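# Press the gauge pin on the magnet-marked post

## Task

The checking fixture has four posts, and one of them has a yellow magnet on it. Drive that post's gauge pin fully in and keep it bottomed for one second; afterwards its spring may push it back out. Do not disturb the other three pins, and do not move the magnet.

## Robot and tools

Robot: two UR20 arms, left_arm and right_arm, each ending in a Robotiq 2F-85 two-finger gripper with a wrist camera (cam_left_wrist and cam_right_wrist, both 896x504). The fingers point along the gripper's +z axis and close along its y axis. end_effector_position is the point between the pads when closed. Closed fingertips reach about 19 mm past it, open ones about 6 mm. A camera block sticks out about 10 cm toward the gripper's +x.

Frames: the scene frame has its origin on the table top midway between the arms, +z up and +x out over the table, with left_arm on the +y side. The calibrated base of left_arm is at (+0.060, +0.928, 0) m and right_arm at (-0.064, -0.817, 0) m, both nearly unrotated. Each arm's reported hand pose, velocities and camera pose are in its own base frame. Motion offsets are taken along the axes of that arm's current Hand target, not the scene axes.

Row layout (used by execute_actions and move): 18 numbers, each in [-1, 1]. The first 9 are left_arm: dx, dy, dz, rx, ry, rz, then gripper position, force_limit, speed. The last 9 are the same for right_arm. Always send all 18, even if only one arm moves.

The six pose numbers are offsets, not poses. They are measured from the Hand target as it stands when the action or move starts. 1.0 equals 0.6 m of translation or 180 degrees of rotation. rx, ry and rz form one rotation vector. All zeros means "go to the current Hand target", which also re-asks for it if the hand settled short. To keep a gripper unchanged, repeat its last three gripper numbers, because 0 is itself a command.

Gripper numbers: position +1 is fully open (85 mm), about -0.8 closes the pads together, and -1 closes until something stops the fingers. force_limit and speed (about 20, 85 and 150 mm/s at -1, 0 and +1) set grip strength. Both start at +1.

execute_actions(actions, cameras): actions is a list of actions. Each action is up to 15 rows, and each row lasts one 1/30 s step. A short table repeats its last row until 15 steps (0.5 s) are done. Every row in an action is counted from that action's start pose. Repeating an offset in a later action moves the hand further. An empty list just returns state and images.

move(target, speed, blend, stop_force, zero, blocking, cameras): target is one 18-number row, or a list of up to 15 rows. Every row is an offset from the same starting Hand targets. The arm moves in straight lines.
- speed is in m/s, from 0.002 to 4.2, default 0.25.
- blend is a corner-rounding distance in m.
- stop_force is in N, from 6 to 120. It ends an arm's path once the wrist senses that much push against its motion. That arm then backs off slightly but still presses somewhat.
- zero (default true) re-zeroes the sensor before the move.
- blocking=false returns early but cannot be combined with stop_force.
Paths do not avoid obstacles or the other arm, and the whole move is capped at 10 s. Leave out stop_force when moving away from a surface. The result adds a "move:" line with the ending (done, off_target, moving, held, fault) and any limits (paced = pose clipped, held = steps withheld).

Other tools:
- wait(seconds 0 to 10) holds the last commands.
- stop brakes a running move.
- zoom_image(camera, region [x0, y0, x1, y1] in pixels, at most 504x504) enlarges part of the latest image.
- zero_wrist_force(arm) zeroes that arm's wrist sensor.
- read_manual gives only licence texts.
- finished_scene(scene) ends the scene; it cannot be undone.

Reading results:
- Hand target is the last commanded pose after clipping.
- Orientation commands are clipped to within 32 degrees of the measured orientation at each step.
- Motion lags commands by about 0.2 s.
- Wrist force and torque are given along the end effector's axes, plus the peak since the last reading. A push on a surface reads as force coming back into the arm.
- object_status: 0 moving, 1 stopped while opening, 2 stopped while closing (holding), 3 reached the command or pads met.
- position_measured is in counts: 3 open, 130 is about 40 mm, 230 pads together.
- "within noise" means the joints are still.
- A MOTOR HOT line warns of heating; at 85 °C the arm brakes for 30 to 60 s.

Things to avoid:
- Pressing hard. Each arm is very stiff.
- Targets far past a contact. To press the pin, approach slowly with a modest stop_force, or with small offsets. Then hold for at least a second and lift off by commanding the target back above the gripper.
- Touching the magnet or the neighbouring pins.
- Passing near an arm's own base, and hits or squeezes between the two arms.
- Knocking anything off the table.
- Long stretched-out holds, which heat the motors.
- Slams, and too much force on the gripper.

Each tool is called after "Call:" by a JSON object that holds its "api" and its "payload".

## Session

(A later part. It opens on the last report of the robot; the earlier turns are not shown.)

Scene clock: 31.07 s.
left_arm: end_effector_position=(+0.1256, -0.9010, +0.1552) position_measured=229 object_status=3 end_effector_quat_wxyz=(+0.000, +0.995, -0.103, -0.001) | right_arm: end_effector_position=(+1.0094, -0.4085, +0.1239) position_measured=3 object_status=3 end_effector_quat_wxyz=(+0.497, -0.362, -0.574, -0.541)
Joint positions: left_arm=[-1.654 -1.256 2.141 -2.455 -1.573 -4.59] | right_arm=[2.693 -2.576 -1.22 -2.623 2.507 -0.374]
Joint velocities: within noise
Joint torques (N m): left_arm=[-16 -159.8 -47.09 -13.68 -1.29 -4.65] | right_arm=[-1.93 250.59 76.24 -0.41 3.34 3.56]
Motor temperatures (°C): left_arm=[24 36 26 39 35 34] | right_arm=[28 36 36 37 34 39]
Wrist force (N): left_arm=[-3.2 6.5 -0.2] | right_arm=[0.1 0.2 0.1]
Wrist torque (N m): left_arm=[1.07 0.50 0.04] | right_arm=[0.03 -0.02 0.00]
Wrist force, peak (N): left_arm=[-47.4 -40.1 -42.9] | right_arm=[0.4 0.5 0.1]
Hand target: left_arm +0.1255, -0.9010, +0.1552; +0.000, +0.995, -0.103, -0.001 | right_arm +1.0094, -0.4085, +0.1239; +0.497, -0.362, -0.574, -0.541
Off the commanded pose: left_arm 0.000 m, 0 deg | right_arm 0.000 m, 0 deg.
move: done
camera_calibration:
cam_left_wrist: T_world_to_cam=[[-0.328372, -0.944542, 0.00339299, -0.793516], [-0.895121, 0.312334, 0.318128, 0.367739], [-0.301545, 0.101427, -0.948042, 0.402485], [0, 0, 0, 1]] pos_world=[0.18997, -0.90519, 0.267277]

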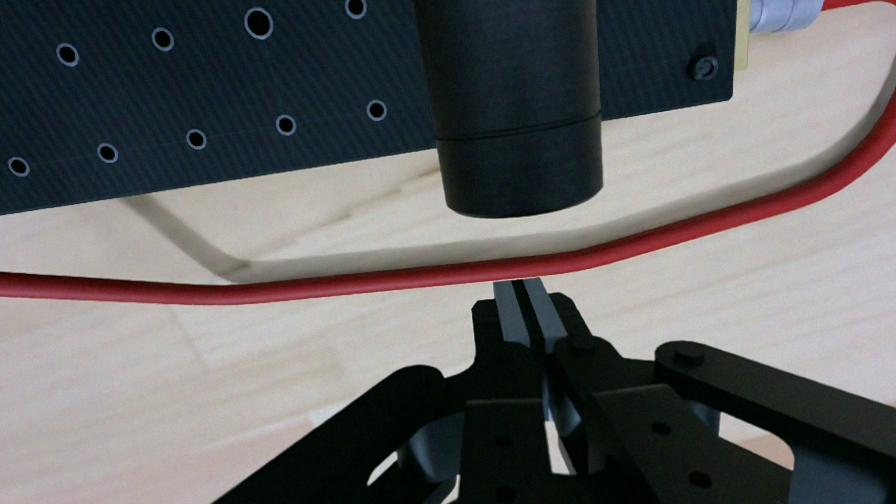

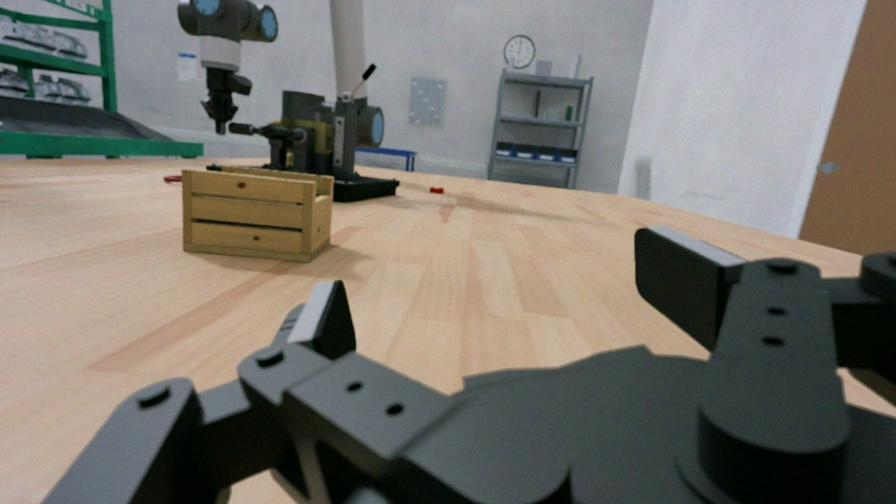

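Call:
{"api": "zero_wrist_force", "payload": {"arm": "left_arm"}}

Call:
{"api": "move", "payload": {"target": [0.033,0,0,0,0,0,-0.8,-1,0,0,0,0,0,0,0,1,1,1], "speed": 0.04, "stop_force": 40, "cameras": []}}

Call:
{"api": "move", "payload": {"target": [0.00833,0,0,0,0,0,-0.8,-1,0,0,0,0,0,0,0,1,1,1], "speed": 0.02, "stop_force": 50, "zero": false, "cameras": []}}

Call:
{"api": "move", "payload": {"target": [0.00833,0,0,0,0,0,-0.8,-1,0,0,0,0,0,0,0,1,1,1], "speed": 0.02, "stop_force": 50, "zero": false, "cameras": []}}

Call:
{"api": "move", "payload": {"target": [0.00833,0,0,0,0,0,-0.8,-1,0,0,0,0,0,0,0,1,1,1], "speed": 0.02, "stop_force": 50, "zero": false, "cameras": []}}

Call:
{"api": "move", "payload": {"target": [0.00833,0,0,0,0,0,-0.8,-1,0,0,0,0,0,0,0,1,1,1], "speed": 0.02, "stop_force": 50, "zero": false, "cameras": ["cam_right_wrist"]}}

Call:
{"api": "zoom_image", "payload": {"camera": "cam_right_wrist", "region": [200, 90, 330, 170]}}

Wrist force sensor zeroed.

Scene clock: 33.17 s.
left_arm: end_effector_position=(+0.1448, -0.9050, +0.1552) position_measured=229 object_status=3 end_effector_quat_wxyz=(+0.000, +0.995, -0.103, -0.001) | right_arm: end_effector_position=(+1.0094, -0.4085, +0.1239) position_measured=3 object_status=3 end_effector_quat_wxyz=(+0.497, -0.362, -0.574, -0.541)
Joint positions: left_arm=[-1.633 -1.25 2.131 -2.451 -1.573 -4.569] | right_arm=[2.693 -2.576 -1.22 -2.623 2.507 -0.374]
Joint velocities: within noise
Joint torques (N m): left_arm=[24.19 -112.57 -92.6 -7.79 3.72 2.67] | right_arm=[-6.15 252.88 73.63 -0.75 3.34 3.96]
Motor temperatures (°C): left_arm=[24 36 26 39 35 34] | right_arm=[28 36 36 37 34 39]
Wrist force (N, zeroed by zero_wrist_force on left_arm): left_arm=[0.0 -0.2 0.1] | right_arm=[-0.1 0.5 -0.1]
Wrist torque (N m, zeroed by zero_wrist_force on left_arm): left_arm=[-0.04 0.00 0.02] | right_arm=[0.09 0.03 -0.01]
Wrist force, peak (N, zeroed by zero_wrist_force on left_arm): left_arm=[-1.0 0.3 0.2] | right_arm=[0.6 0.2 0.3]
Hand target: left_arm +0.1448, -0.9050, +0.1552; +0.000, +0.995, -0.103, -0.001 | right_arm +1.0094, -0.4085, +0.1239; +0.497, -0.362, -0.574, -0.541
Off the commanded pose: left_arm 0.000 m, 0 deg | right_arm 0.000 m, 0 deg.
move: done
No camera images: "cameras" was empty.

Scene clock: 34.50 s.
left_arm: end_effector_position=(+0.1497, -0.9061, +0.1552) position_measured=229 object_status=3 end_effector_quat_wxyz=(+0.000, +0.995, -0.103, -0.001) | right_arm: end_effector_position=(+1.0094, -0.4085, +0.1239) position_measured=3 object_status=3 end_effector_quat_wxyz=(+0.497, -0.362, -0.574, -0.541)
Joint positions: left_arm=[-1.627 -1.248 2.129 -2.45 -1.573 -4.563] | right_arm=[2.693 -2.576 -1.22 -2.623 2.507 -0.374]
Joint velocities: within noise
Joint torques (N m): left_arm=[24.13 -115.74 -93.24 -7.47 3.99 2.77] | right_arm=[-5.66 255.16 77.43 -0.72 3.33 3.57]
Motor temperatures (°C): left_arm=[24 36 26 39 35 34] | right_arm=[28 36 36 37 34 39]
Wrist force (N, zeroed by zero_wrist_force on left_arm): left_arm=[-0.3 -0.1 -0.3] | right_arm=[0.1 0.1 0.1]
Wrist torque (N m, zeroed by zero_wrist_force on left_arm): left_arm=[-0.02 0.04 0.02] | right_arm=[0.01 -0.03 0.00]
Wrist force, peak (N, zeroed by zero_wrist_force on left_arm): left_arm=[0.4 -0.4 0.2] | right_arm=[0.3 0.4 0.6]
Hand target: left_arm +0.1497, -0.9061, +0.1552; +0.000, +0.995, -0.103, -0.001 | right_arm +1.0094, -0.4085, +0.1239; +0.497, -0.362, -0.574, -0.541
Off the commanded pose: left_arm 0.000 m, 0 deg | right_arm 0.000 m, 0 deg.
move: done
No camera images: "cameras" was empty.

Scene clock: 35.83 s.
left_arm: end_effector_position=(+0.1546, -0.9071, +0.1552) position_measured=229 object_status=3 end_effector_quat_wxyz=(+0.000, +0.995, -0.103, -0.001) | right_arm: end_effector_position=(+1.0094, -0.4085, +0.1239) position_measured=3 object_status=3 end_effector_quat_wxyz=(+0.497, -0.362, -0.574, -0.541)
Joint positions: left_arm=[-1.622 -1.247 2.126 -2.449 -1.573 -4.558] | right_arm=[2.693 -2.576 -1.22 -2.623 2.507 -0.374]
Joint velocities: within noise
Joint torques (N m): left_arm=[25.24 -116.41 -94.8 -8.78 4.11 3.06] | right_arm=[-5.95 254.39 74.35 -0.75 3.35 3]
Motor temperatures (°C): left_arm=[24 36 26 39 35 34] | right_arm=[28 36 36 37 34 39]
Wrist force (N, zeroed by zero_wrist_force on left_arm): left_arm=[-7.5 -1.6 0.7] | right_arm=[0.2 0.1 -0.1]
Wrist torque (N m, zeroed by zero_wrist_force on left_arm): left_arm=[-0.05 0.11 -0.07] | right_arm=[0.01 -0.04 0.00]
Wrist force, peak (N, zeroed by zero_wrist_force on left_arm): left_arm=[-7.9 -2.1 0.2] | right_arm=[0.1 0.5 0.6]
Hand target: left_arm +0.1546, -0.9071, +0.1552; +0.000, +0.995, -0.103, -0.001 | right_arm +1.0094, -0.4085, +0.1239; +0.497, -0.362, -0.574, -0.541
Off the commanded pose: left_arm 0.000 m, 0 deg | right_arm 0.000 m, 0 deg.
move: done
No camera images: "cameras" was empty.

Scene clock: 37.17 s.
left_arm: end_effector_position=(+0.1595, -0.9081, +0.1552) position_measured=229 object_status=3 end_effector_quat_wxyz=(+0.000, +0.995, -0.103, -0.001) | right_arm: end_effector_position=(+1.0094, -0.4085, +0.1239) position_measured=3 object_status=3 end_effector_quat_wxyz=(+0.497, -0.362, -0.574, -0.541)
Joint positions: left_arm=[-1.616 -1.245 2.124 -2.448 -1.573 -4.552] | right_arm=[2.693 -2.576 -1.22 -2.623 2.507 -0.374]
Joint velocities: within noise
Joint torques (N m): left_arm=[26.21 -119.23 -98.64 -8.5 6.05 2.21] | right_arm=[-8.21 254.85 74.65 -0.14 4.05 3.4]
Motor temperatures (°C): left_arm=[24 36 26 39 35 34] | right_arm=[28 36 36 37 34 39]
Wrist force (N, zeroed by zero_wrist_force on left_arm): left_arm=[-9.2 -2.2 0.5] | right_arm=[0.4 0.0 0.4]
Wrist torque (N m, zeroed by zero_wrist_force on left_arm): left_arm=[-0.07 0.20 -0.08] | right_arm=[0.00 -0.07 0.00]
Wrist force, peak (N, zeroed by zero_wrist_force on left_arm): left_arm=[-9.4 -2.3 -0.7] | right_arm=[0.1 0.6 0.3]
Hand target: left_arm +0.1595, -0.9081, +0.1552; +0.000, +0.995, -0.103, -0.001 | right_arm +1.0094, -0.4085, +0.1239; +0.497, -0.362, -0.574, -0.541
Off the commanded pose: left_arm 0.000 m, 0 deg | right_arm 0.000 m, 0 deg.
move: done
No camera images: "cameras" was empty.

Scene clock: 38.50 s.
left_arm: end_effector_position=(+0.1644, -0.9091, +0.1552) position_measured=229 object_status=3 end_effector_quat_wxyz=(+0.000, +0.995, -0.103, -0.001) | right_arm: end_effector_position=(+1.0094, -0.4085, +0.1239) position_measured=3 object_status=3 end_effector_quat_wxyz=(+0.497, -0.362, -0.574, -0.541)
Joint positions: left_arm=[-1.611 -1.243 2.121 -2.447 -1.573 -4.547] | right_arm=[2.693 -2.576 -1.22 -2.623 2.507 -0.374]
Joint velocities: within noise
Joint torques (N m): left_arm=[21.18 -107.98 -97.89 -9.89 5.71 2.58] | right_arm=[-6.5 256.46 76.55 -0.59 3.11 3.1]
Motor temperatures (°C): left_arm=[24 36 26 39 35 34] | right_arm=[28 36 36 37 34 39]
Wrist force (N, zeroed by zero_wrist_force on left_arm): left_arm=[-10.9 -8.4 -5.6] | right_arm=[0.1 0.2 0.1]
Wrist torque (N m, zeroed by zero_wrist_force on left_arm): left_arm=[-0.16 0.28 -0.18] | right_arm=[0.04 -0.03 0.00]
Wrist force, peak (N, zeroed by zero_wrist_force on left_arm): left_arm=[-11.3 -8.8 -5.7] | right_arm=[0.4 0.4 0.4]
Hand target: left_arm +0.1644, -0.9091, +0.1552; +0.000, +0.995, -0.103, -0.001 | right_arm +1.0094, -0.4085, +0.1239; +0.497, -0.362, -0.574, -0.541
Off the commanded pose: left_arm 0.000 m, 0 deg | right_arm 0.000 m, 0 deg.
move: done
Images, in order (width x height): cam_right_wrist 896x504.

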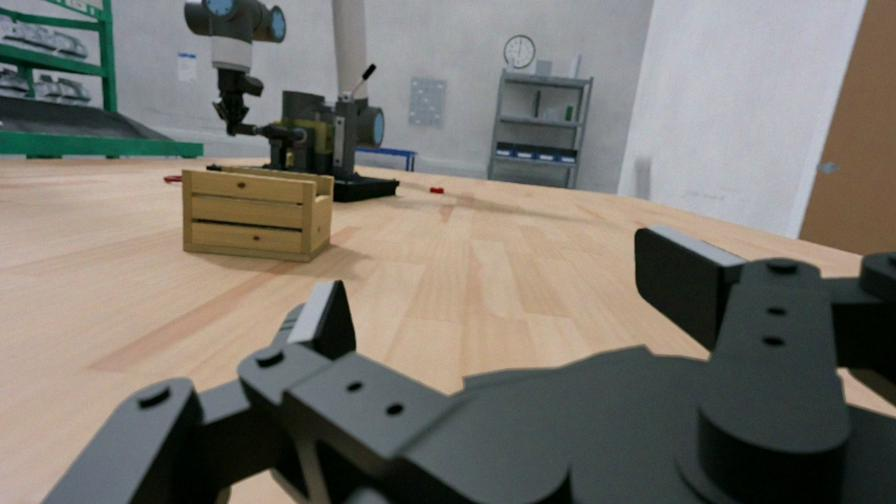

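Scaled by 3.877 from the camera's 896x504 image, which has a finer 1280x720 frame.

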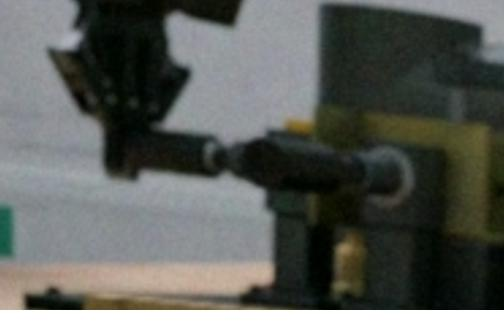

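Call:
{"api": "move", "payload": {"target": [[-0.045,0,0,0,0,0,-0.8,-1,0,0,0,0,0,0,0,1,1,1],[-0.045,-0.0117,-0.027,0,0,0,-0.8,-1,0,0,0,0,0,0,0,1,1,1]], "speed": 0.1, "cameras": []}}

Call:
{"api": "zero_wrist_force", "payload": {"arm": "left_arm"}}

Call:
{"api": "move", "payload": {"target": [0.055,0,0,0,0,0,-0.8,-1,0,0,0,0,0,0,0,1,1,1], "speed": 0.03, "stop_force": 30, "cameras": []}}

Call:
{"api": "move", "payload": {"target": [0.05,0,0,0,0,0,-0.8,-1,0,0,0,0,0,0,0,1,1,1], "speed": 0.005, "stop_force": 25, "zero": false}}

Call:
{"api": "zoom_image", "payload": {"camera": "cam_right_wrist", "region": [200, 90, 330, 170]}}

Scene clock: 40.70 s.
left_arm: end_effector_position=(+0.1395, -0.8968, +0.1713) position_measured=229 object_status=3 end_effector_quat_wxyz=(+0.000, +0.995, -0.103, -0.001) | right_arm: end_effector_position=(+1.0094, -0.4085, +0.1239) position_measured=3 object_status=3 end_effector_quat_wxyz=(+0.497, -0.362, -0.574, -0.541)
Joint positions: left_arm=[-1.639 -1.275 2.136 -2.431 -1.573 -4.575] | right_arm=[2.693 -2.576 -1.22 -2.623 2.507 -0.374]
Joint velocities: within noise
Joint torques (N m): left_arm=[-17.47 -152.21 -51.7 -5.57 -2.22 -3.84] | right_arm=[-10.55 251.77 76.57 -0.55 3.63 3.39]
Motor temperatures (°C): left_arm=[24 36 26 39 35 34] | right_arm=[28 36 36 37 34 39]
Wrist force (N, zeroed by zero_wrist_force on left_arm): left_arm=[0.0 -0.2 0.0] | right_arm=[-0.2 0.2 0.2]
Wrist torque (N m, zeroed by zero_wrist_force on left_arm): left_arm=[-0.04 -0.01 0.01] | right_arm=[0.03 0.03 0.00]
Wrist force, peak (N, zeroed by zero_wrist_force on left_arm): left_arm=[-7.4 -10.1 -10.8] | right_arm=[0.3 0.4 0.4]
Hand target: left_arm +0.1394, -0.8968, +0.1714; +0.000, +0.995, -0.103, -0.001 | right_arm +1.0094, -0.4085, +0.1239; +0.497, -0.362, -0.574, -0.541
Off the commanded pose: left_arm 0.000 m, 0 deg | right_arm 0.000 m, 0 deg.
move: done
No camera images: "cameras" was empty.

Wrist force sensor zeroed.

Scene clock: 42.77 s.
left_arm: end_effector_position=(+0.1717, -0.9035, +0.1714) position_measured=229 object_status=3 end_effector_quat_wxyz=(+0.000, +0.995, -0.103, -0.001) | right_arm: end_effector_position=(+1.0094, -0.4085, +0.1239) position_measured=3 object_status=3 end_effector_quat_wxyz=(+0.497, -0.362, -0.574, -0.541)
Joint positions: left_arm=[-1.603 -1.264 2.119 -2.425 -1.573 -4.539] | right_arm=[2.693 -2.576 -1.22 -2.623 2.507 -0.374]
Joint velocities: within noise
Joint torques (N m): left_arm=[27.16 -118.32 -99.05 -9.38 7.7 2.63] | right_arm=[-12.93 256.38 79.4 -1.09 2.45 3.83]
Motor temperatures (°C): left_arm=[24 36 26 39 35 34] | right_arm=[28 36 36 37 34 39]
Wrist force (N, zeroed by zero_wrist_force on left_arm): left_arm=[-12.4 -2.7 1.0] | right_arm=[0.1 0.3 0.2]
Wrist torque (N m, zeroed by zero_wrist_force on left_arm): left_arm=[0.02 0.00 -0.07] | right_arm=[0.05 -0.02 0.00]
Wrist force, peak (N, zeroed by zero_wrist_force on left_arm): left_arm=[-12.7 -2.7 0.5] | right_arm=[0.3 0.4 0.4]
Hand target: left_arm +0.1717, -0.9035, +0.1713; +0.000, +0.995, -0.103, -0.001 | right_arm +1.0094, -0.4085, +0.1239; +0.497, -0.362, -0.574, -0.541
Off the commanded pose: left_arm 0.000 m, 0 deg | right_arm 0.000 m, 0 deg.
move: done
No camera images: "cameras" was empty.

Scene clock: 44.53 s.
left_arm: end_effector_position=(+0.1748, -0.9042, +0.1714) position_measured=229 object_status=3 end_effector_quat_wxyz=(+0.000, +0.995, -0.103, -0.001) | right_arm: end_effector_position=(+1.0094, -0.4085, +0.1239) position_measured=3 object_status=3 end_effector_quat_wxyz=(+0.497, -0.362, -0.574, -0.541)
Joint positions: left_arm=[-1.599 -1.263 2.117 -2.424 -1.573 -4.535] | right_arm=[2.693 -2.576 -1.22 -2.623 2.507 -0.374]
Joint velocities: within noise
Joint torques (N m): left_arm=[3.17 -144.34 -64.31 -16.87 7.83 -4.28] | right_arm=[-10.28 253.16 77.87 -1.08 4.05 3.16]
Motor temperatures (°C): left_arm=[24 36 26 39 35 34] | right_arm=[28 36 36 37 34 39]
Wrist force (N, zeroed by zero_wrist_force on left_arm): left_arm=[-26.0 -5.7 0.0] | right_arm=[0.2 0.4 0.2]
Wrist torque (N m, zeroed by zero_wrist_force on left_arm): left_arm=[0.06 -0.01 -0.18] | right_arm=[0.07 -0.04 0.00]
Wrist force, peak (N, zeroed by zero_wrist_force on left_arm): left_arm=[-39.1 -6.2 -6.3] | right_arm=[0.3 0.6 0.3]
Hand target: left_arm +0.1748, -0.9041, +0.1713; +0.000, +0.995, -0.103, -0.001 (not the last commanded pose) | right_arm +1.0094, -0.4085, +0.1239; +0.497, -0.362, -0.574, -0.541
Off the commanded pose: left_arm 0.027 m, 0 deg | right_arm 0.000 m, 0 deg.
move: contact (left_arm)
camera_calibration:
cam_left_wrist: T_world_to_cam=[[-0.328382, -0.944539, 0.00336188, -0.780362], [-0.895148, 0.312343, 0.318044, 0.407575], [-0.301455, 0.10143, -0.94807, 0.432858], [0, 0, 0, 1]] pos_world=[0.23907, -0.90829, 0.283376]

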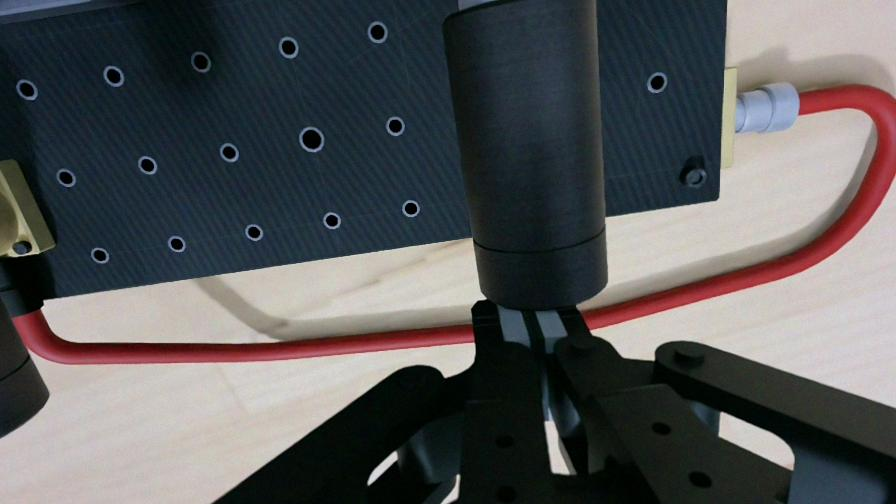

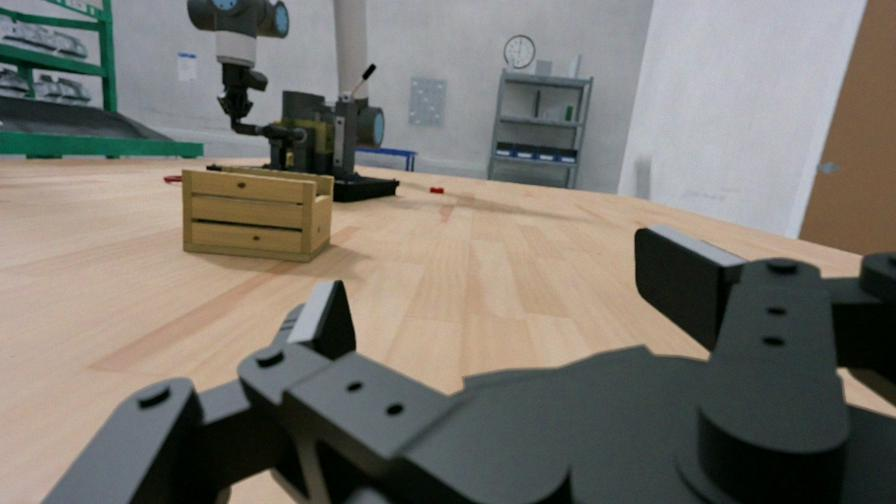

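Scaled by 3.877 from the camera's 896x504 image, which has a finer 1280x720 frame.

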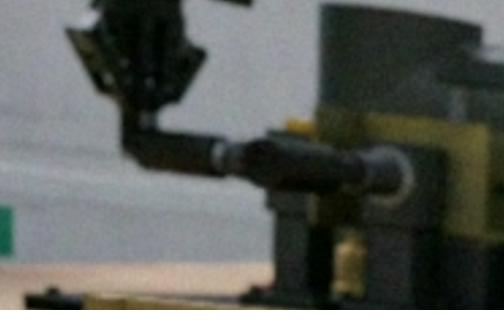

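Call:
{"api": "wait", "payload": {"seconds": 0.7, "cameras": []}}

Call:
{"api": "move", "payload": {"target": [-0.1,0,0,0,0,0,-0.8,-1,0,0,0,0,0,0,0,1,1,1], "speed": 0.1}}

Call:
{"api": "finished_scene", "payload": {"scene": 1}}

Scene clock: 45.57 s.
left_arm: end_effector_position=(+0.1748, -0.9041, +0.1713) position_measured=229 object_status=3 end_effector_quat_wxyz=(+0.000, +0.995, -0.103, -0.001) | right_arm: end_effector_position=(+1.0094, -0.4085, +0.1239) position_measured=3 object_status=3 end_effector_quat_wxyz=(+0.497, -0.362, -0.574, -0.541)
Joint positions: left_arm=[-1.599 -1.263 2.117 -2.424 -1.573 -4.535] | right_arm=[2.693 -2.576 -1.22 -2.623 2.507 -0.374]
Joint velocities: within noise
Joint torques (N m): left_arm=[-1.9 -156.67 -62.46 -13.92 8.52 -3.98] | right_arm=[-6.98 253.78 77.31 -0.81 3.67 3.94]
Motor temperatures (°C): left_arm=[24 36 26 39 35 34] | right_arm=[28 36 36 37 34 39]
Wrist force (N, zeroed by zero_wrist_force on left_arm): left_arm=[-24.3 -2.9 -4.1] | right_arm=[-0.2 0.4 -0.1]
Wrist torque (N m, zeroed by zero_wrist_force on left_arm): left_arm=[0.11 0.06 -0.15] | right_arm=[0.08 0.03 0.00]
Wrist force, peak (N, zeroed by zero_wrist_force on left_arm): left_arm=[-25.9 -5.2 0.5] | right_arm=[0.3 0.5 0.3]
Hand target: left_arm +0.1748, -0.9041, +0.1713; +0.000, +0.995, -0.103, -0.001 (not the last commanded pose) | right_arm +1.0094, -0.4085, +0.1239; +0.497, -0.362, -0.574, -0.541
Tool commands: left_gripper/position=-0.8 left_gripper/force_limit=-1.0 left_gripper/speed=+0.0 right_gripper/position=+1.0 right_gripper/force_limit=+1.0 right_gripper/speed=+1.0
Off the commanded pose: left_arm 0.027 m, 0 deg | right_arm 0.000 m, 0 deg.
wait: 0.70 s; at rest from the start
No camera images: "cameras" was empty.

Scene clock: 46.63 s.
left_arm: end_effector_position=(+0.1162, -0.8919, +0.1715) position_measured=229 object_status=3 end_effector_quat_wxyz=(+0.000, +0.995, -0.103, -0.001) | right_arm: end_effector_position=(+1.0094, -0.4085, +0.1239) position_measured=3 object_status=3 end_effector_quat_wxyz=(+0.497, -0.362, -0.574, -0.541)
Joint positions: left_arm=[-1.666 -1.283 2.147 -2.435 -1.573 -4.602] | right_arm=[2.693 -2.576 -1.22 -2.623 2.507 -0.374]
Joint velocities: within noise
Joint torques (N m): left_arm=[-24.93 -161.86 -56.64 -12.57 -4.25 -5.02] | right_arm=[-9.02 252.39 78.9 -0.28 3.33 3.37]
Motor temperatures (°C): left_arm=[24 36 26 39 35 34] | right_arm=[28 36 36 37 34 39]
Wrist force (N, zeroed by zero_wrist_force on left_arm): left_arm=[-0.8 2.1 -0.5] | right_arm=[0.2 0.3 0.2]
Wrist torque (N m, zeroed by zero_wrist_force on left_arm): left_arm=[0.41 0.15 -0.01] | right_arm=[0.05 -0.03 0.00]
Wrist force, peak (N, zeroed by zero_wrist_force on left_arm): left_arm=[-23.7 -3.1 -4.0] | right_arm=[0.3 0.6 0.4]
Hand target: left_arm +0.1161, -0.8919, +0.1715; +0.000, +0.995, -0.103, -0.001 | right_arm +1.0094, -0.4085, +0.1239; +0.497, -0.362, -0.574, -0.541
Off the commanded pose: left_arm 0.000 m, 0 deg | right_arm 0.000 m, 0 deg.
move: done
camera_calibration:
cam_left_wrist: T_world_to_cam=[[-0.328382, -0.944539, 0.003362, -0.788082], [-0.895148, 0.312343, 0.318044, 0.351277], [-0.301455, 0.10143, -0.94807, 0.41405], [0, 0, 0, 1]] pos_world=[0.18047, -0.89609, 0.283476]

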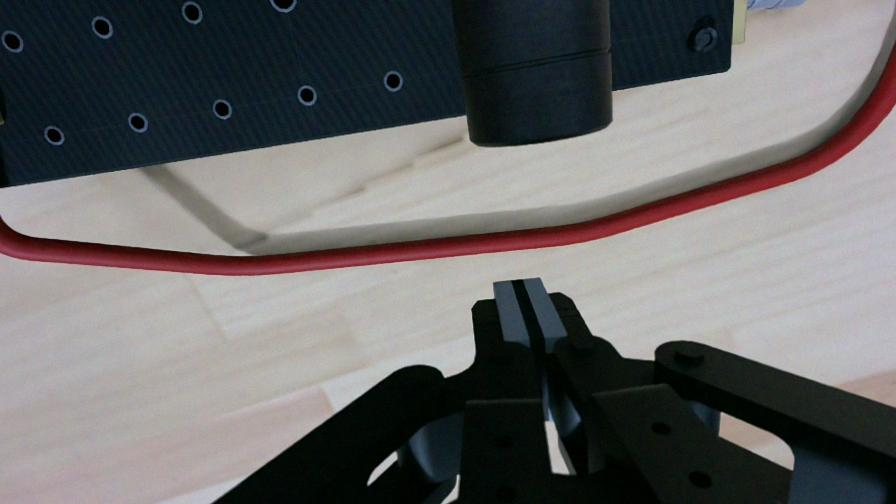

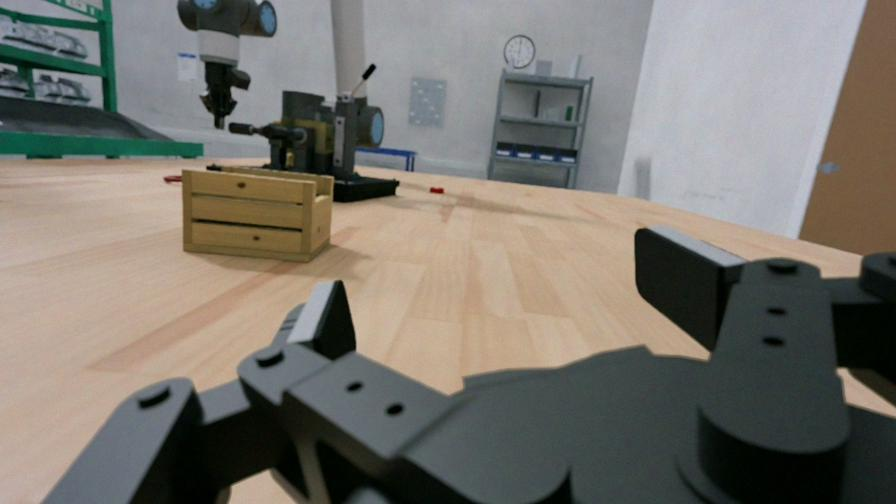

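The scene is finished: the task was done.


## Next scene

The same job, from a new start.

Call:
{"api": "execute_actions", "payload": {"actions": []}}

Call:
{"api": "zoom_image", "payload": {"camera": "cam_right_wrist", "region": [0, 0, 500, 300]}}

Scene clock: 0.00 s.
left_arm: end_effector_position=(+1.6020, +0.5513, +0.3701) position_measured=3 object_status=3 end_effector_quat_wxyz=(-0.049, +0.940, +0.190, +0.279) | right_arm: end_effector_position=(+0.4481, +0.4679, +0.3319) position_measured=3 object_status=3 end_effector_quat_wxyz=(-0.272, +0.502, +0.649, +0.503)
Joint positions: left_arm=[0.193 -0.686 0.985 -2.439 -1.472 -3.319] | right_arm=[4.007 -1.969 -2.772 1.193 2.076 2.519]
Joint velocities: within noise
Joint torques (N m): no reading
Motor temperatures (°C): left_arm=[24 35 26 38 34 34] | right_arm=[28 35 36 37 34 38]
Wrist force (N): no reading
Wrist torque (N m): no reading
Wrist force, peak (N): no reading
Hand target: left_arm +1.6020, +0.5513, +0.3701; -0.049, +0.940, +0.190, +0.279 | right_arm +0.4481, +0.4679, +0.3319; -0.272, +0.502, +0.649, +0.503
Tool commands: left_gripper/position=+1.0 left_gripper/force_limit=+1.0 left_gripper/speed=+1.0 right_gripper/position=+1.0 right_gripper/force_limit=+1.0 right_gripper/speed=+1.0
camera_calibration:
cam_left_wrist: T_world_to_cam=[[0.280319, -0.958405, -0.0536817, 0.116011], [-0.933413, -0.259108, -0.248199, 1.75322], [0.223966, 0.119682, -0.967221, 0.0591923], [0, 0, 0, 1]] pos_world=[1.5907, 0.558373, 0.498626]
cam_right_wrist: T_world_to_cam=[[0.956613, -0.13676, 0.257272, -0.433465], [0.120637, -0.61784, -0.776995, 0.502422], [0.265214, 0.774319, -0.574535, -0.162484], [0, 0, 0, 1]] pos_world=[0.39714, 0.37695, 0.408545]

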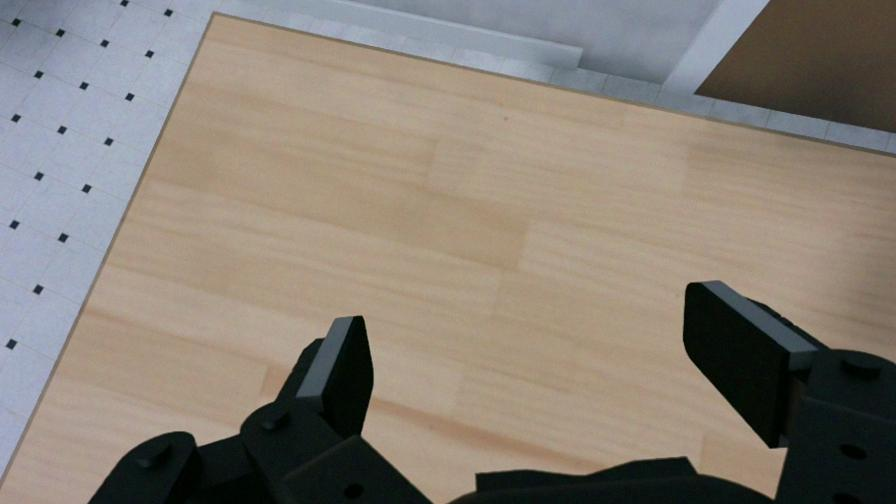

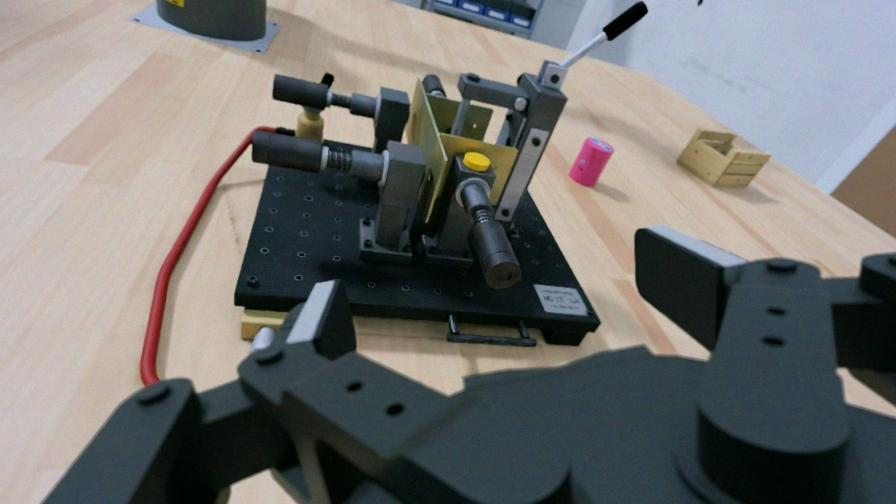

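Scaled by 1.008 from the camera's 896x504 image, which has a finer 1280x720 frame.

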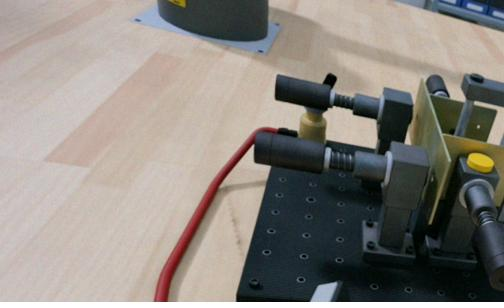

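Call:
{"api": "move", "payload": {"target": [0,0,0,0,0,0,1,1,1,-0.0385,0.1685,0.147,0.120,-0.369,0.0568,-0.8,-1,0], "speed": 0.5, "cameras": ["cam_right_wrist"]}}

Scene clock: 6.03 s.
left_arm: end_effector_position=(+1.6020, +0.5513, +0.3701) position_measured=3 object_status=3 end_effector_quat_wxyz=(-0.049, +0.940, +0.190, +0.279) | right_arm: end_effector_position=(+0.5631, +0.5398, +0.3198) position_measured=229 object_status=3 end_effector_quat_wxyz=(+0.000, +0.689, +0.724, +0.000)
Joint positions: left_arm=[0.193 -0.686 0.985 -2.439 -1.472 -3.319] | right_arm=[4.166 -1.588 -2.205 -0.92 1.571 2.546]
Joint velocities: within noise
Joint torques (N m): left_arm=[2.72 -279.01 -108.91 -11.83 2.07 0.03] | right_arm=[20.56 55.63 101.84 3.87 -3.81 5.91]
Motor temperatures (°C): left_arm=[24 35 26 38 34 34] | right_arm=[28 35 36 37 34 38]
Wrist force (N): left_arm=[0.4 0.1 -0.2] | right_arm=[-0.8 2.3 1.5]
Wrist torque (N m): left_arm=[0.02 -0.06 -0.01] | right_arm=[1.22 0.27 -0.68]
Wrist force, peak (N): left_arm=[0.7 -0.5 -0.3] | right_arm=[1.5 3.2 2.1]
Hand target: left_arm +1.6020, +0.5513, +0.3701; -0.049, +0.940, +0.190, +0.279 | right_arm +0.5631, +0.5398, +0.3198; +0.000, +0.689, +0.724, +0.000
Off the commanded pose: left_arm 0.000 m, 0 deg | right_arm 0.000 m, 0 deg.
move: done
camera_calibration:
cam_right_wrist: T_world_to_cam=[[0.990917, -0.11472, 0.0701601, -0.501858], [-0.130099, -0.949849, 0.284362, 0.504576], [0.0340195, -0.290907, -0.956146, 0.571702], [0, 0, 0, 1]] pos_world=[0.543496, 0.58801, 0.438358]
Images, in order (width x height): cam_right_wrist 896x504.

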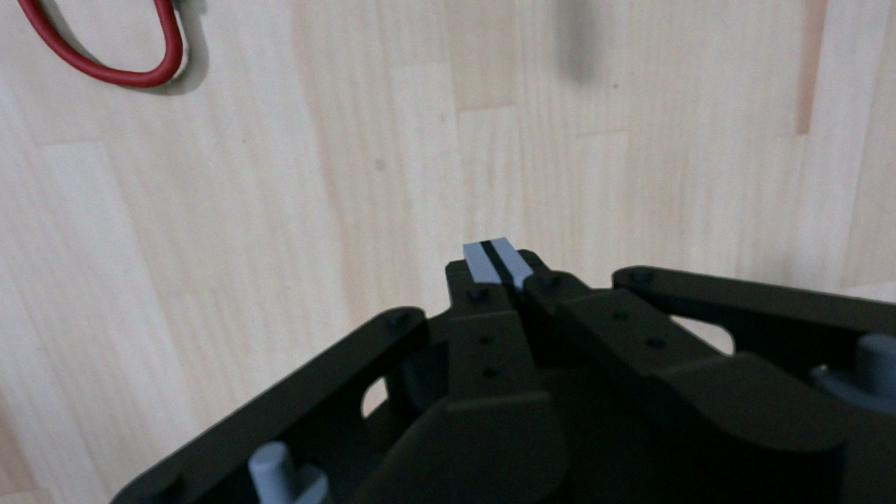

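Call:
{"api": "move", "payload": {"target": [0,0,0,0,0,0,1,1,1,0.1,0,0.235,0,0,0,-0.8,-1,0], "speed": 0.3, "cameras": ["cam_right_wrist"]}}

Scene clock: 7.40 s.
left_arm: end_effector_position=(+1.6020, +0.5513, +0.3701) position_measured=3 object_status=3 end_effector_quat_wxyz=(-0.049, +0.940, +0.190, +0.279) | right_arm: end_effector_position=(+0.5601, +0.5996, +0.1790) position_measured=229 object_status=3 end_effector_quat_wxyz=(+0.000, +0.689, +0.724, +0.000)
Joint positions: left_arm=[0.193 -0.686 0.985 -2.439 -1.472 -3.319] | right_arm=[4.209 -1.776 -2.252 -0.685 1.571 2.588]
Joint velocities: within noise
Joint torques (N m): left_arm=[-2.22 -280.75 -108.48 -10.54 2.83 0.36] | right_arm=[21.59 80.83 62.53 13.93 -2.94 6.31]
Motor temperatures (°C): left_arm=[24 35 26 38 34 34] | right_arm=[28 35 36 37 34 38]
Wrist force (N): left_arm=[0.1 -0.1 0.0] | right_arm=[-0.5 2.1 1.0]
Wrist torque (N m): left_arm=[-0.01 -0.01 0.00] | right_arm=[1.19 0.20 -0.66]
Wrist force, peak (N): left_arm=[0.7 -0.2 -0.3] | right_arm=[1.1 2.3 4.1]
Hand target: left_arm +1.6020, +0.5513, +0.3701; -0.049, +0.940, +0.190, +0.279 | right_arm +0.5601, +0.5997, +0.1788; +0.000, +0.689, +0.724, +0.000
Off the commanded pose: left_arm 0.000 m, 0 deg | right_arm 0.000 m, 0 deg.
move: done
camera_calibration:
cam_right_wrist: T_world_to_cam=[[0.990921, -0.11474, 0.0700742, -0.482003], [-0.130097, -0.949818, 0.284466, 0.600988], [0.0339179, -0.291, -0.956122, 0.45459], [0, 0, 0, 1]] pos_world=[0.540396, 0.64781, 0.297459]
Images, in order (width x height): cam_right_wrist 896x504.

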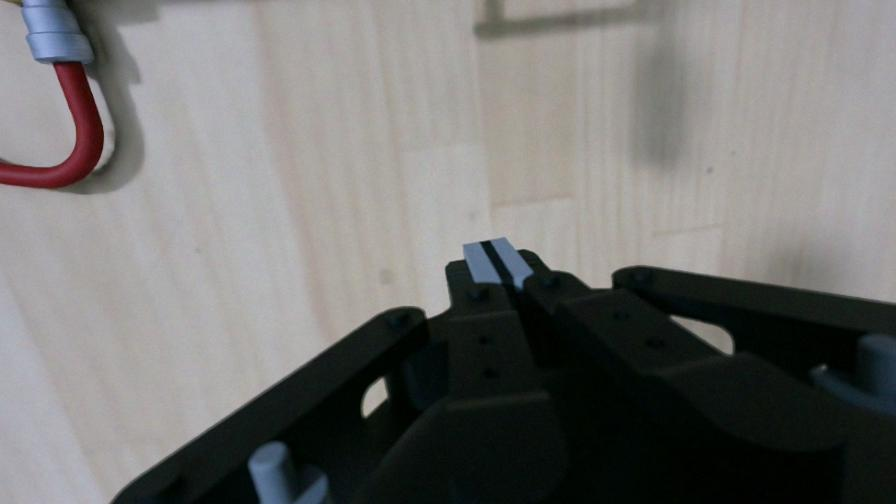

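Call:
{"api": "move", "payload": {"target": [0,0,0,0,0,0,1,1,1,0.045,0,0,0,0,0,-0.8,-1,0], "speed": 0.2, "cameras": ["cam_right_wrist"]}}

Scene clock: 8.33 s.
left_arm: end_effector_position=(+1.6020, +0.5513, +0.3701) position_measured=3 object_status=3 end_effector_quat_wxyz=(-0.049, +0.940, +0.190, +0.279) | right_arm: end_effector_position=(+0.5587, +0.6265, +0.1788) position_measured=229 object_status=3 end_effector_quat_wxyz=(+0.000, +0.689, +0.724, +0.000)
Joint positions: left_arm=[0.193 -0.686 0.985 -2.439 -1.472 -3.319] | right_arm=[4.226 -1.794 -2.226 -0.692 1.571 2.606]
Joint velocities: within noise
Joint torques (N m): left_arm=[3.12 -281 -109.13 -11.9 2.49 1.2] | right_arm=[19.86 90.5 88.97 5.62 -3.2 5.56]
Motor temperatures (°C): left_arm=[24 35 26 38 34 34] | right_arm=[28 35 36 37 34 38]
Wrist force (N): left_arm=[0.4 0.2 0.2] | right_arm=[-1.1 2.3 1.0]
Wrist torque (N m): left_arm=[0.04 -0.05 0.00] | right_arm=[1.31 0.36 -0.68]
Wrist force, peak (N): left_arm=[0.4 0.5 -0.4] | right_arm=[-1.9 2.2 1.1]
Hand target: left_arm +1.6020, +0.5513, +0.3701; -0.049, +0.940, +0.190, +0.279 | right_arm +0.5588, +0.6267, +0.1788; +0.000, +0.689, +0.724, +0.000
Off the commanded pose: left_arm 0.000 m, 0 deg | right_arm 0.000 m, 0 deg.
move: done
camera_calibration:
cam_right_wrist: T_world_to_cam=[[0.990917, -0.114709, 0.0701792, -0.477677], [-0.130101, -0.949794, 0.284544, 0.626293], [0.0340161, -0.29109, -0.956091, 0.462241], [0, 0, 0, 1]] pos_world=[0.539096, 0.67461, 0.297259]
Images, in order (width x height): cam_right_wrist 896x504.

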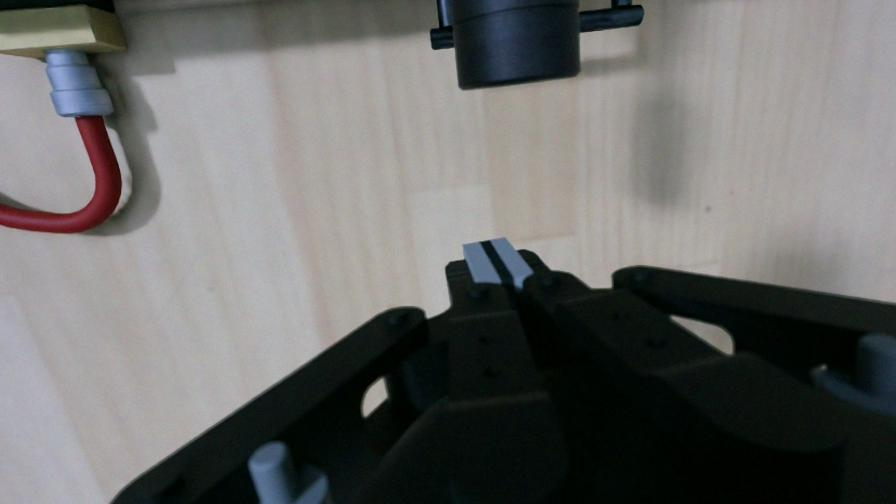

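Call:
{"api": "zoom_image", "payload": {"camera": "cam_right_wrist", "region": [0, 0, 448, 252]}}

Call:
{"api": "zoom_image", "payload": {"camera": "cam_right_wrist", "region": [400, 0, 680, 300]}}

Scaled by 1.125 from the camera's 896x504 image, which has a finer 1280x720 frame.

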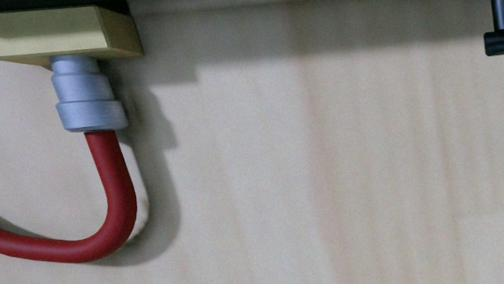

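Scaled by 1.680 from the camera's 896x504 image, which has a finer 1280x720 frame.

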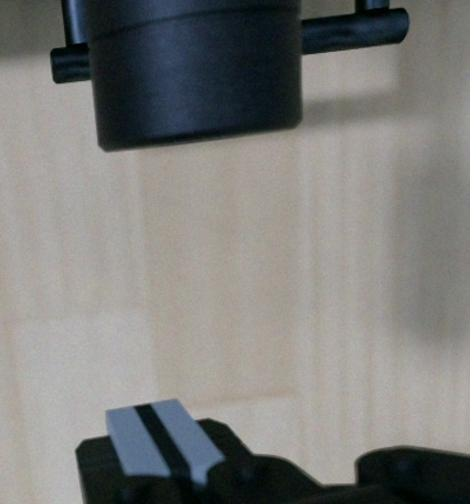

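Call:
{"api": "move", "payload": {"target": [0,0,0,0,0,0,1,1,1,0.058,0.022,0.0115,0,0,0,-0.8,-1,0], "speed": 0.15, "cameras": ["cam_right_wrist"]}}

Call:
{"api": "zero_wrist_force", "payload": {"arm": "right_arm"}}

Scene clock: 10.80 s.
left_arm: end_effector_position=(+1.6020, +0.5513, +0.3701) position_measured=3 object_status=3 end_effector_quat_wxyz=(-0.049, +0.940, +0.190, +0.279) | right_arm: end_effector_position=(+0.5702, +0.6619, +0.1719) position_measured=229 object_status=3 end_effector_quat_wxyz=(+0.000, +0.689, +0.724, +0.000)
Joint positions: left_arm=[0.193 -0.686 0.985 -2.439 -1.472 -3.319] | right_arm=[4.233 -1.834 -2.183 -0.695 1.571 2.613]
Joint velocities: within noise
Joint torques (N m): left_arm=[8.23 -280.99 -110.07 -11.11 3.96 1.56] | right_arm=[16.7 91.81 87.01 4.73 -3.52 5.3]
Motor temperatures (°C): left_arm=[24 35 26 38 34 34] | right_arm=[28 35 36 37 34 38]
Wrist force (N): left_arm=[0.1 -0.3 0.0] | right_arm=[-1.3 2.9 0.2]
Wrist torque (N m): left_arm=[-0.05 0.00 0.00] | right_arm=[1.42 0.46 -0.71]
Wrist force, peak (N): left_arm=[0.5 -0.2 -0.5] | right_arm=[-1.8 2.6 0.7]
Hand target: left_arm +1.6020, +0.5513, +0.3701; -0.049, +0.940, +0.190, +0.279 | right_arm +0.5702, +0.6621, +0.1719; +0.000, +0.689, +0.724, +0.000
Off the commanded pose: left_arm 0.000 m, 0 deg | right_arm 0.000 m, 0 deg.
move: done
camera_calibration:
cam_right_wrist: T_world_to_cam=[[0.990917, -0.114709, 0.0701792, -0.484424], [-0.130101, -0.949794, 0.284544, 0.663429], [0.0340161, -0.29109, -0.956091, 0.465685], [0, 0, 0, 1]] pos_world=[0.550496, 0.71011, 0.290459]
Images, in order (width x height): cam_right_wrist 896x504.

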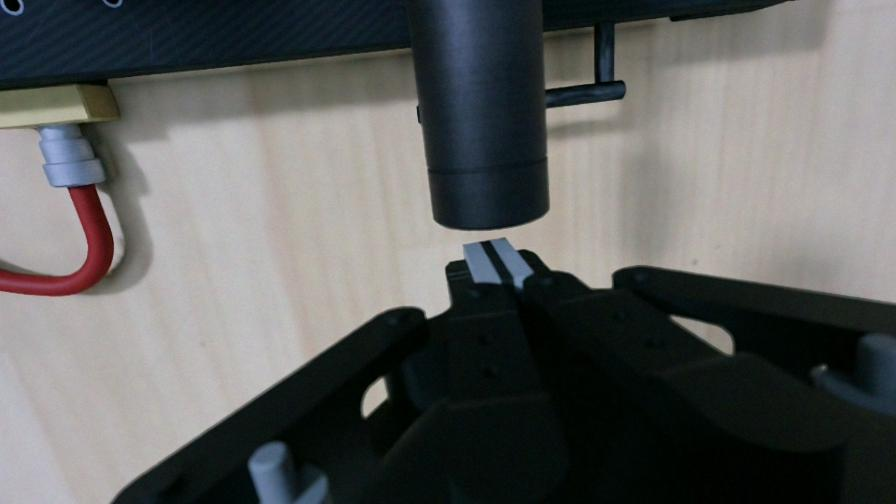

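Wrist force sensor zeroed.

Call:
{"api": "move", "payload": {"target": [0,0,0,0,0,0,1,1,1,0.035,0,0,0,0,0,-0.8,-1,0], "speed": 0.03, "stop_force": 30, "cameras": []}}

Call:
{"api": "move", "payload": {"target": [0,0,0,0,0,0,1,1,1,0.05,0,0,0,0,0,-0.8,-1,0], "speed": 0.006, "stop_force": 25, "zero": false, "cameras": ["cam_right_wrist"]}}

Scene clock: 14.30 s.
left_arm: end_effector_position=(+1.6020, +0.5513, +0.3701) position_measured=3 object_status=3 end_effector_quat_wxyz=(-0.049, +0.940, +0.190, +0.279) | right_arm: end_effector_position=(+0.5692, +0.6830, +0.1719) position_measured=229 object_status=3 end_effector_quat_wxyz=(+0.000, +0.689, +0.724, +0.000)
Joint positions: left_arm=[0.193 -0.686 0.985 -2.439 -1.472 -3.319] | right_arm=[4.246 -1.849 -2.162 -0.702 1.571 2.625]
Joint velocities: within noise
Joint torques (N m): left_arm=[1.92 -285.45 -113.62 -10.93 4.85 2.23] | right_arm=[28.82 104.28 96.11 8.02 0.63 5.74]
Motor temperatures (°C): left_arm=[24 35 26 38 34 34] | right_arm=[28 35 36 37 34 38]
Wrist force (N, zeroed by zero_wrist_force on right_arm): left_arm=[0.2 0.0 0.0] | right_arm=[-11.3 1.7 1.3]
Wrist torque (N m, zeroed by zero_wrist_force on right_arm): left_arm=[0.00 -0.03 -0.01] | right_arm=[-0.05 0.05 0.09]
Wrist force, peak (N, zeroed by zero_wrist_force on right_arm): left_arm=[0.7 -0.3 -0.3] | right_arm=[-11.6 1.6 1.2]
Hand target: left_arm +1.6020, +0.5513, +0.3701; -0.049, +0.940, +0.190, +0.279 | right_arm +0.5692, +0.6830, +0.1719; +0.000, +0.689, +0.724, +0.000
Off the commanded pose: left_arm 0.000 m, 0 deg | right_arm 0.000 m, 0 deg.
move: done
No camera images: "cameras" was empty.

Scene clock: 16.80 s.
left_arm: end_effector_position=(+1.6020, +0.5513, +0.3701) position_measured=3 object_status=3 end_effector_quat_wxyz=(-0.049, +0.940, +0.190, +0.279) | right_arm: end_effector_position=(+0.5688, +0.6905, +0.1719) position_measured=229 object_status=3 end_effector_quat_wxyz=(+0.000, +0.689, +0.724, +0.000)
Joint positions: left_arm=[0.193 -0.686 0.985 -2.439 -1.472 -3.319] | right_arm=[4.25 -1.854 -2.154 -0.705 1.571 2.63]
Joint velocities: within noise
Joint torques (N m): left_arm=[8.79 -291.34 -116.27 -10.67 5.36 2.07] | right_arm=[-2.65 144.13 80.32 20.49 3.5 -7.16]
Motor temperatures (°C): left_arm=[24 35 26 38 34 34] | right_arm=[28 35 36 37 34 38]
Wrist force (N, zeroed by zero_wrist_force on right_arm): left_arm=[0.3 -0.2 -0.1] | right_arm=[-24.2 1.8 -0.4]
Wrist torque (N m, zeroed by zero_wrist_force on right_arm): left_arm=[-0.02 -0.04 -0.01] | right_arm=[-0.14 0.08 0.18]
Wrist force, peak (N, zeroed by zero_wrist_force on right_arm): left_arm=[0.5 -0.4 -0.4] | right_arm=[-38.2 0.4 -8.0]
Hand target: left_arm +1.6020, +0.5513, +0.3701; -0.049, +0.940, +0.190, +0.279 | right_arm +0.5688, +0.6904, +0.1719; +0.000, +0.689, +0.724, +0.000 (not the last commanded pose)
Off the commanded pose: left_arm 0.000 m, 0 deg | right_arm 0.023 m, 0 deg.
move: contact (right_arm)
camera_calibration:
cam_right_wrist: T_world_to_cam=[[0.990917, -0.114709, 0.0701792, -0.47986], [-0.130101, -0.949794, 0.284544, 0.690358], [0.0340161, -0.29109, -0.956091, 0.47393], [0, 0, 0, 1]] pos_world=[0.549196, 0.73861, 0.290359]
Images, in order (width x height): cam_right_wrist 896x504.

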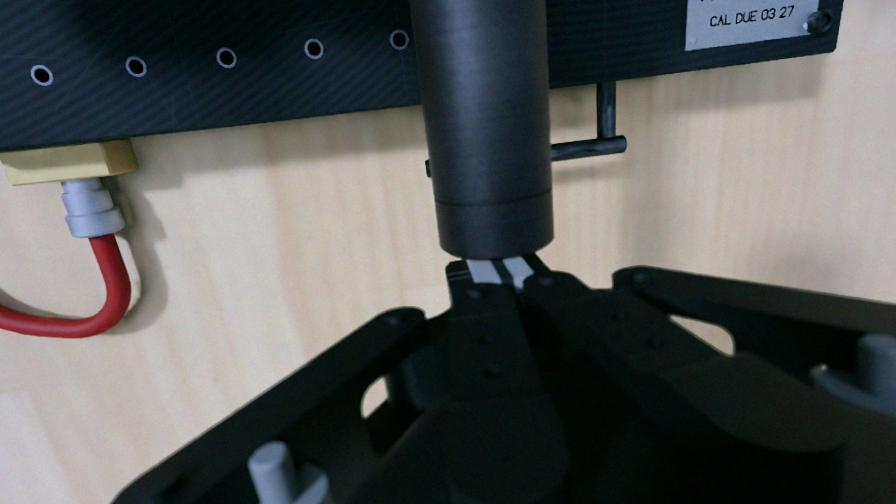

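Call:
{"api": "wait", "payload": {"seconds": 0.8, "cameras": []}}

Call:
{"api": "move", "payload": {"target": [0,0,0,0,0,0,1,1,1,-0.1,0,0,0,0,0,-0.8,-1,0], "speed": 0.1, "cameras": ["cam_right_wrist"]}}

Scene clock: 17.93 s.
left_arm: end_effector_position=(+1.6020, +0.5513, +0.3701) position_measured=3 object_status=3 end_effector_quat_wxyz=(-0.049, +0.940, +0.190, +0.279) | right_arm: end_effector_position=(+0.5688, +0.6904, +0.1719) position_measured=229 object_status=3 end_effector_quat_wxyz=(+0.000, +0.689, +0.724, +0.000)
Joint positions: left_arm=[0.193 -0.686 0.985 -2.439 -1.472 -3.319] | right_arm=[4.25 -1.854 -2.154 -0.705 1.571 2.63]
Joint velocities: within noise
Joint torques (N m): left_arm=[5.87 -287.75 -116.56 -11.13 5.03 2.23] | right_arm=[-6.49 145.44 83.43 16.37 3.28 -6.96]
Motor temperatures (°C): left_arm=[24 35 26 38 34 34] | right_arm=[28 35 36 37 34 38]
Wrist force (N, zeroed by zero_wrist_force on right_arm): left_arm=[0.2 -0.3 -0.4] | right_arm=[-22.0 0.4 1.8]
Wrist torque (N m, zeroed by zero_wrist_force on right_arm): left_arm=[-0.05 -0.01 0.00] | right_arm=[-0.13 0.06 0.15]
Wrist force, peak (N, zeroed by zero_wrist_force on right_arm): left_arm=[0.7 0.1 -0.2] | right_arm=[-24.3 1.7 -0.5]
Hand target: left_arm +1.6020, +0.5513, +0.3701; -0.049, +0.940, +0.190, +0.279 | right_arm +0.5688, +0.6904, +0.1719; +0.000, +0.689, +0.724, +0.000 (not the last commanded pose)
Tool commands: left_gripper/position=+1.0 left_gripper/force_limit=+1.0 left_gripper/speed=+1.0 right_gripper/position=-0.8 right_gripper/force_limit=-1.0 right_gripper/speed=+0.0
Off the commanded pose: left_arm 0.000 m, 0 deg | right_arm 0.023 m, 0 deg.
wait: 0.80 s; at rest from the start
No camera images: "cameras" was empty.

Scene clock: 18.97 s.
left_arm: end_effector_position=(+1.6020, +0.5513, +0.3701) position_measured=3 object_status=3 end_effector_quat_wxyz=(-0.049, +0.940, +0.190, +0.279) | right_arm: end_effector_position=(+0.5718, +0.6307, +0.1719) position_measured=229 object_status=3 end_effector_quat_wxyz=(+0.000, +0.689, +0.724, +0.000)
Joint positions: left_arm=[0.193 -0.686 0.985 -2.439 -1.472 -3.319] | right_arm=[4.214 -1.814 -2.214 -0.685 1.571 2.594]
Joint velocities: within noise
Joint torques (N m): left_arm=[3.99 -291.73 -118.21 -10.85 5.21 2.17] | right_arm=[-17.98 127.84 58.13 15.52 -1.51 -6.89]
Motor temperatures (°C): left_arm=[24 35 26 38 34 34] | right_arm=[28 35 36 37 34 38]
Wrist force (N, zeroed by zero_wrist_force on right_arm): left_arm=[0.3 0.1 -0.1] | right_arm=[1.0 -0.8 1.4]
Wrist torque (N m, zeroed by zero_wrist_force on right_arm): left_arm=[0.03 -0.04 -0.01] | right_arm=[-0.15 -0.22 0.04]
Wrist force, peak (N, zeroed by zero_wrist_force on right_arm): left_arm=[0.6 -0.2 0.0] | right_arm=[-21.7 0.1 2.1]
Hand target: left_arm +1.6020, +0.5513, +0.3701; -0.049, +0.940, +0.190, +0.279 | right_arm +0.5718, +0.6305, +0.1719; +0.000, +0.689, +0.724, +0.000
Off the commanded pose: left_arm 0.000 m, 0 deg | right_arm 0.000 m, 0 deg.
move: done
camera_calibration:
cam_right_wrist: T_world_to_cam=[[0.990917, -0.114709, 0.0701792, -0.489581], [-0.130101, -0.949794, 0.284544, 0.634032], [0.0340161, -0.29109, -0.956091, 0.456453], [0, 0, 0, 1]] pos_world=[0.552096, 0.67891, 0.290359]
Images, in order (width x height): cam_right_wrist 896x504.

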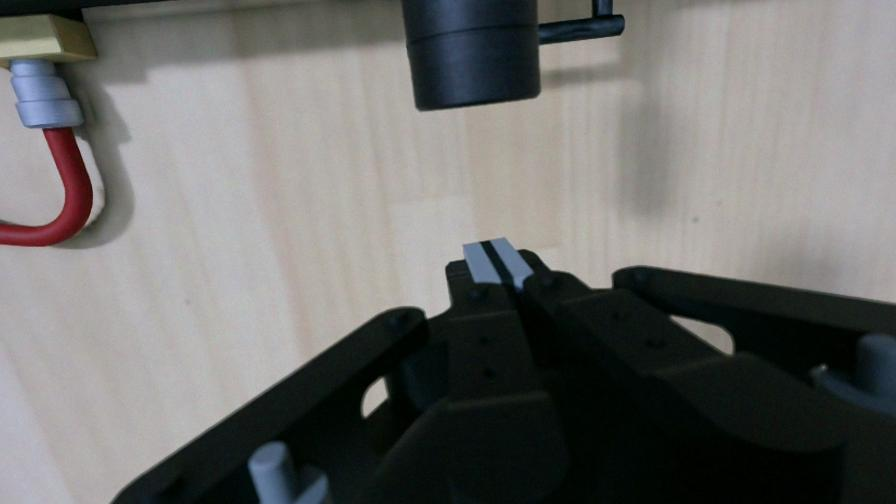

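Call:
{"api": "finished_scene", "payload": {"scene": 2}}

The scene is finished: the task was done.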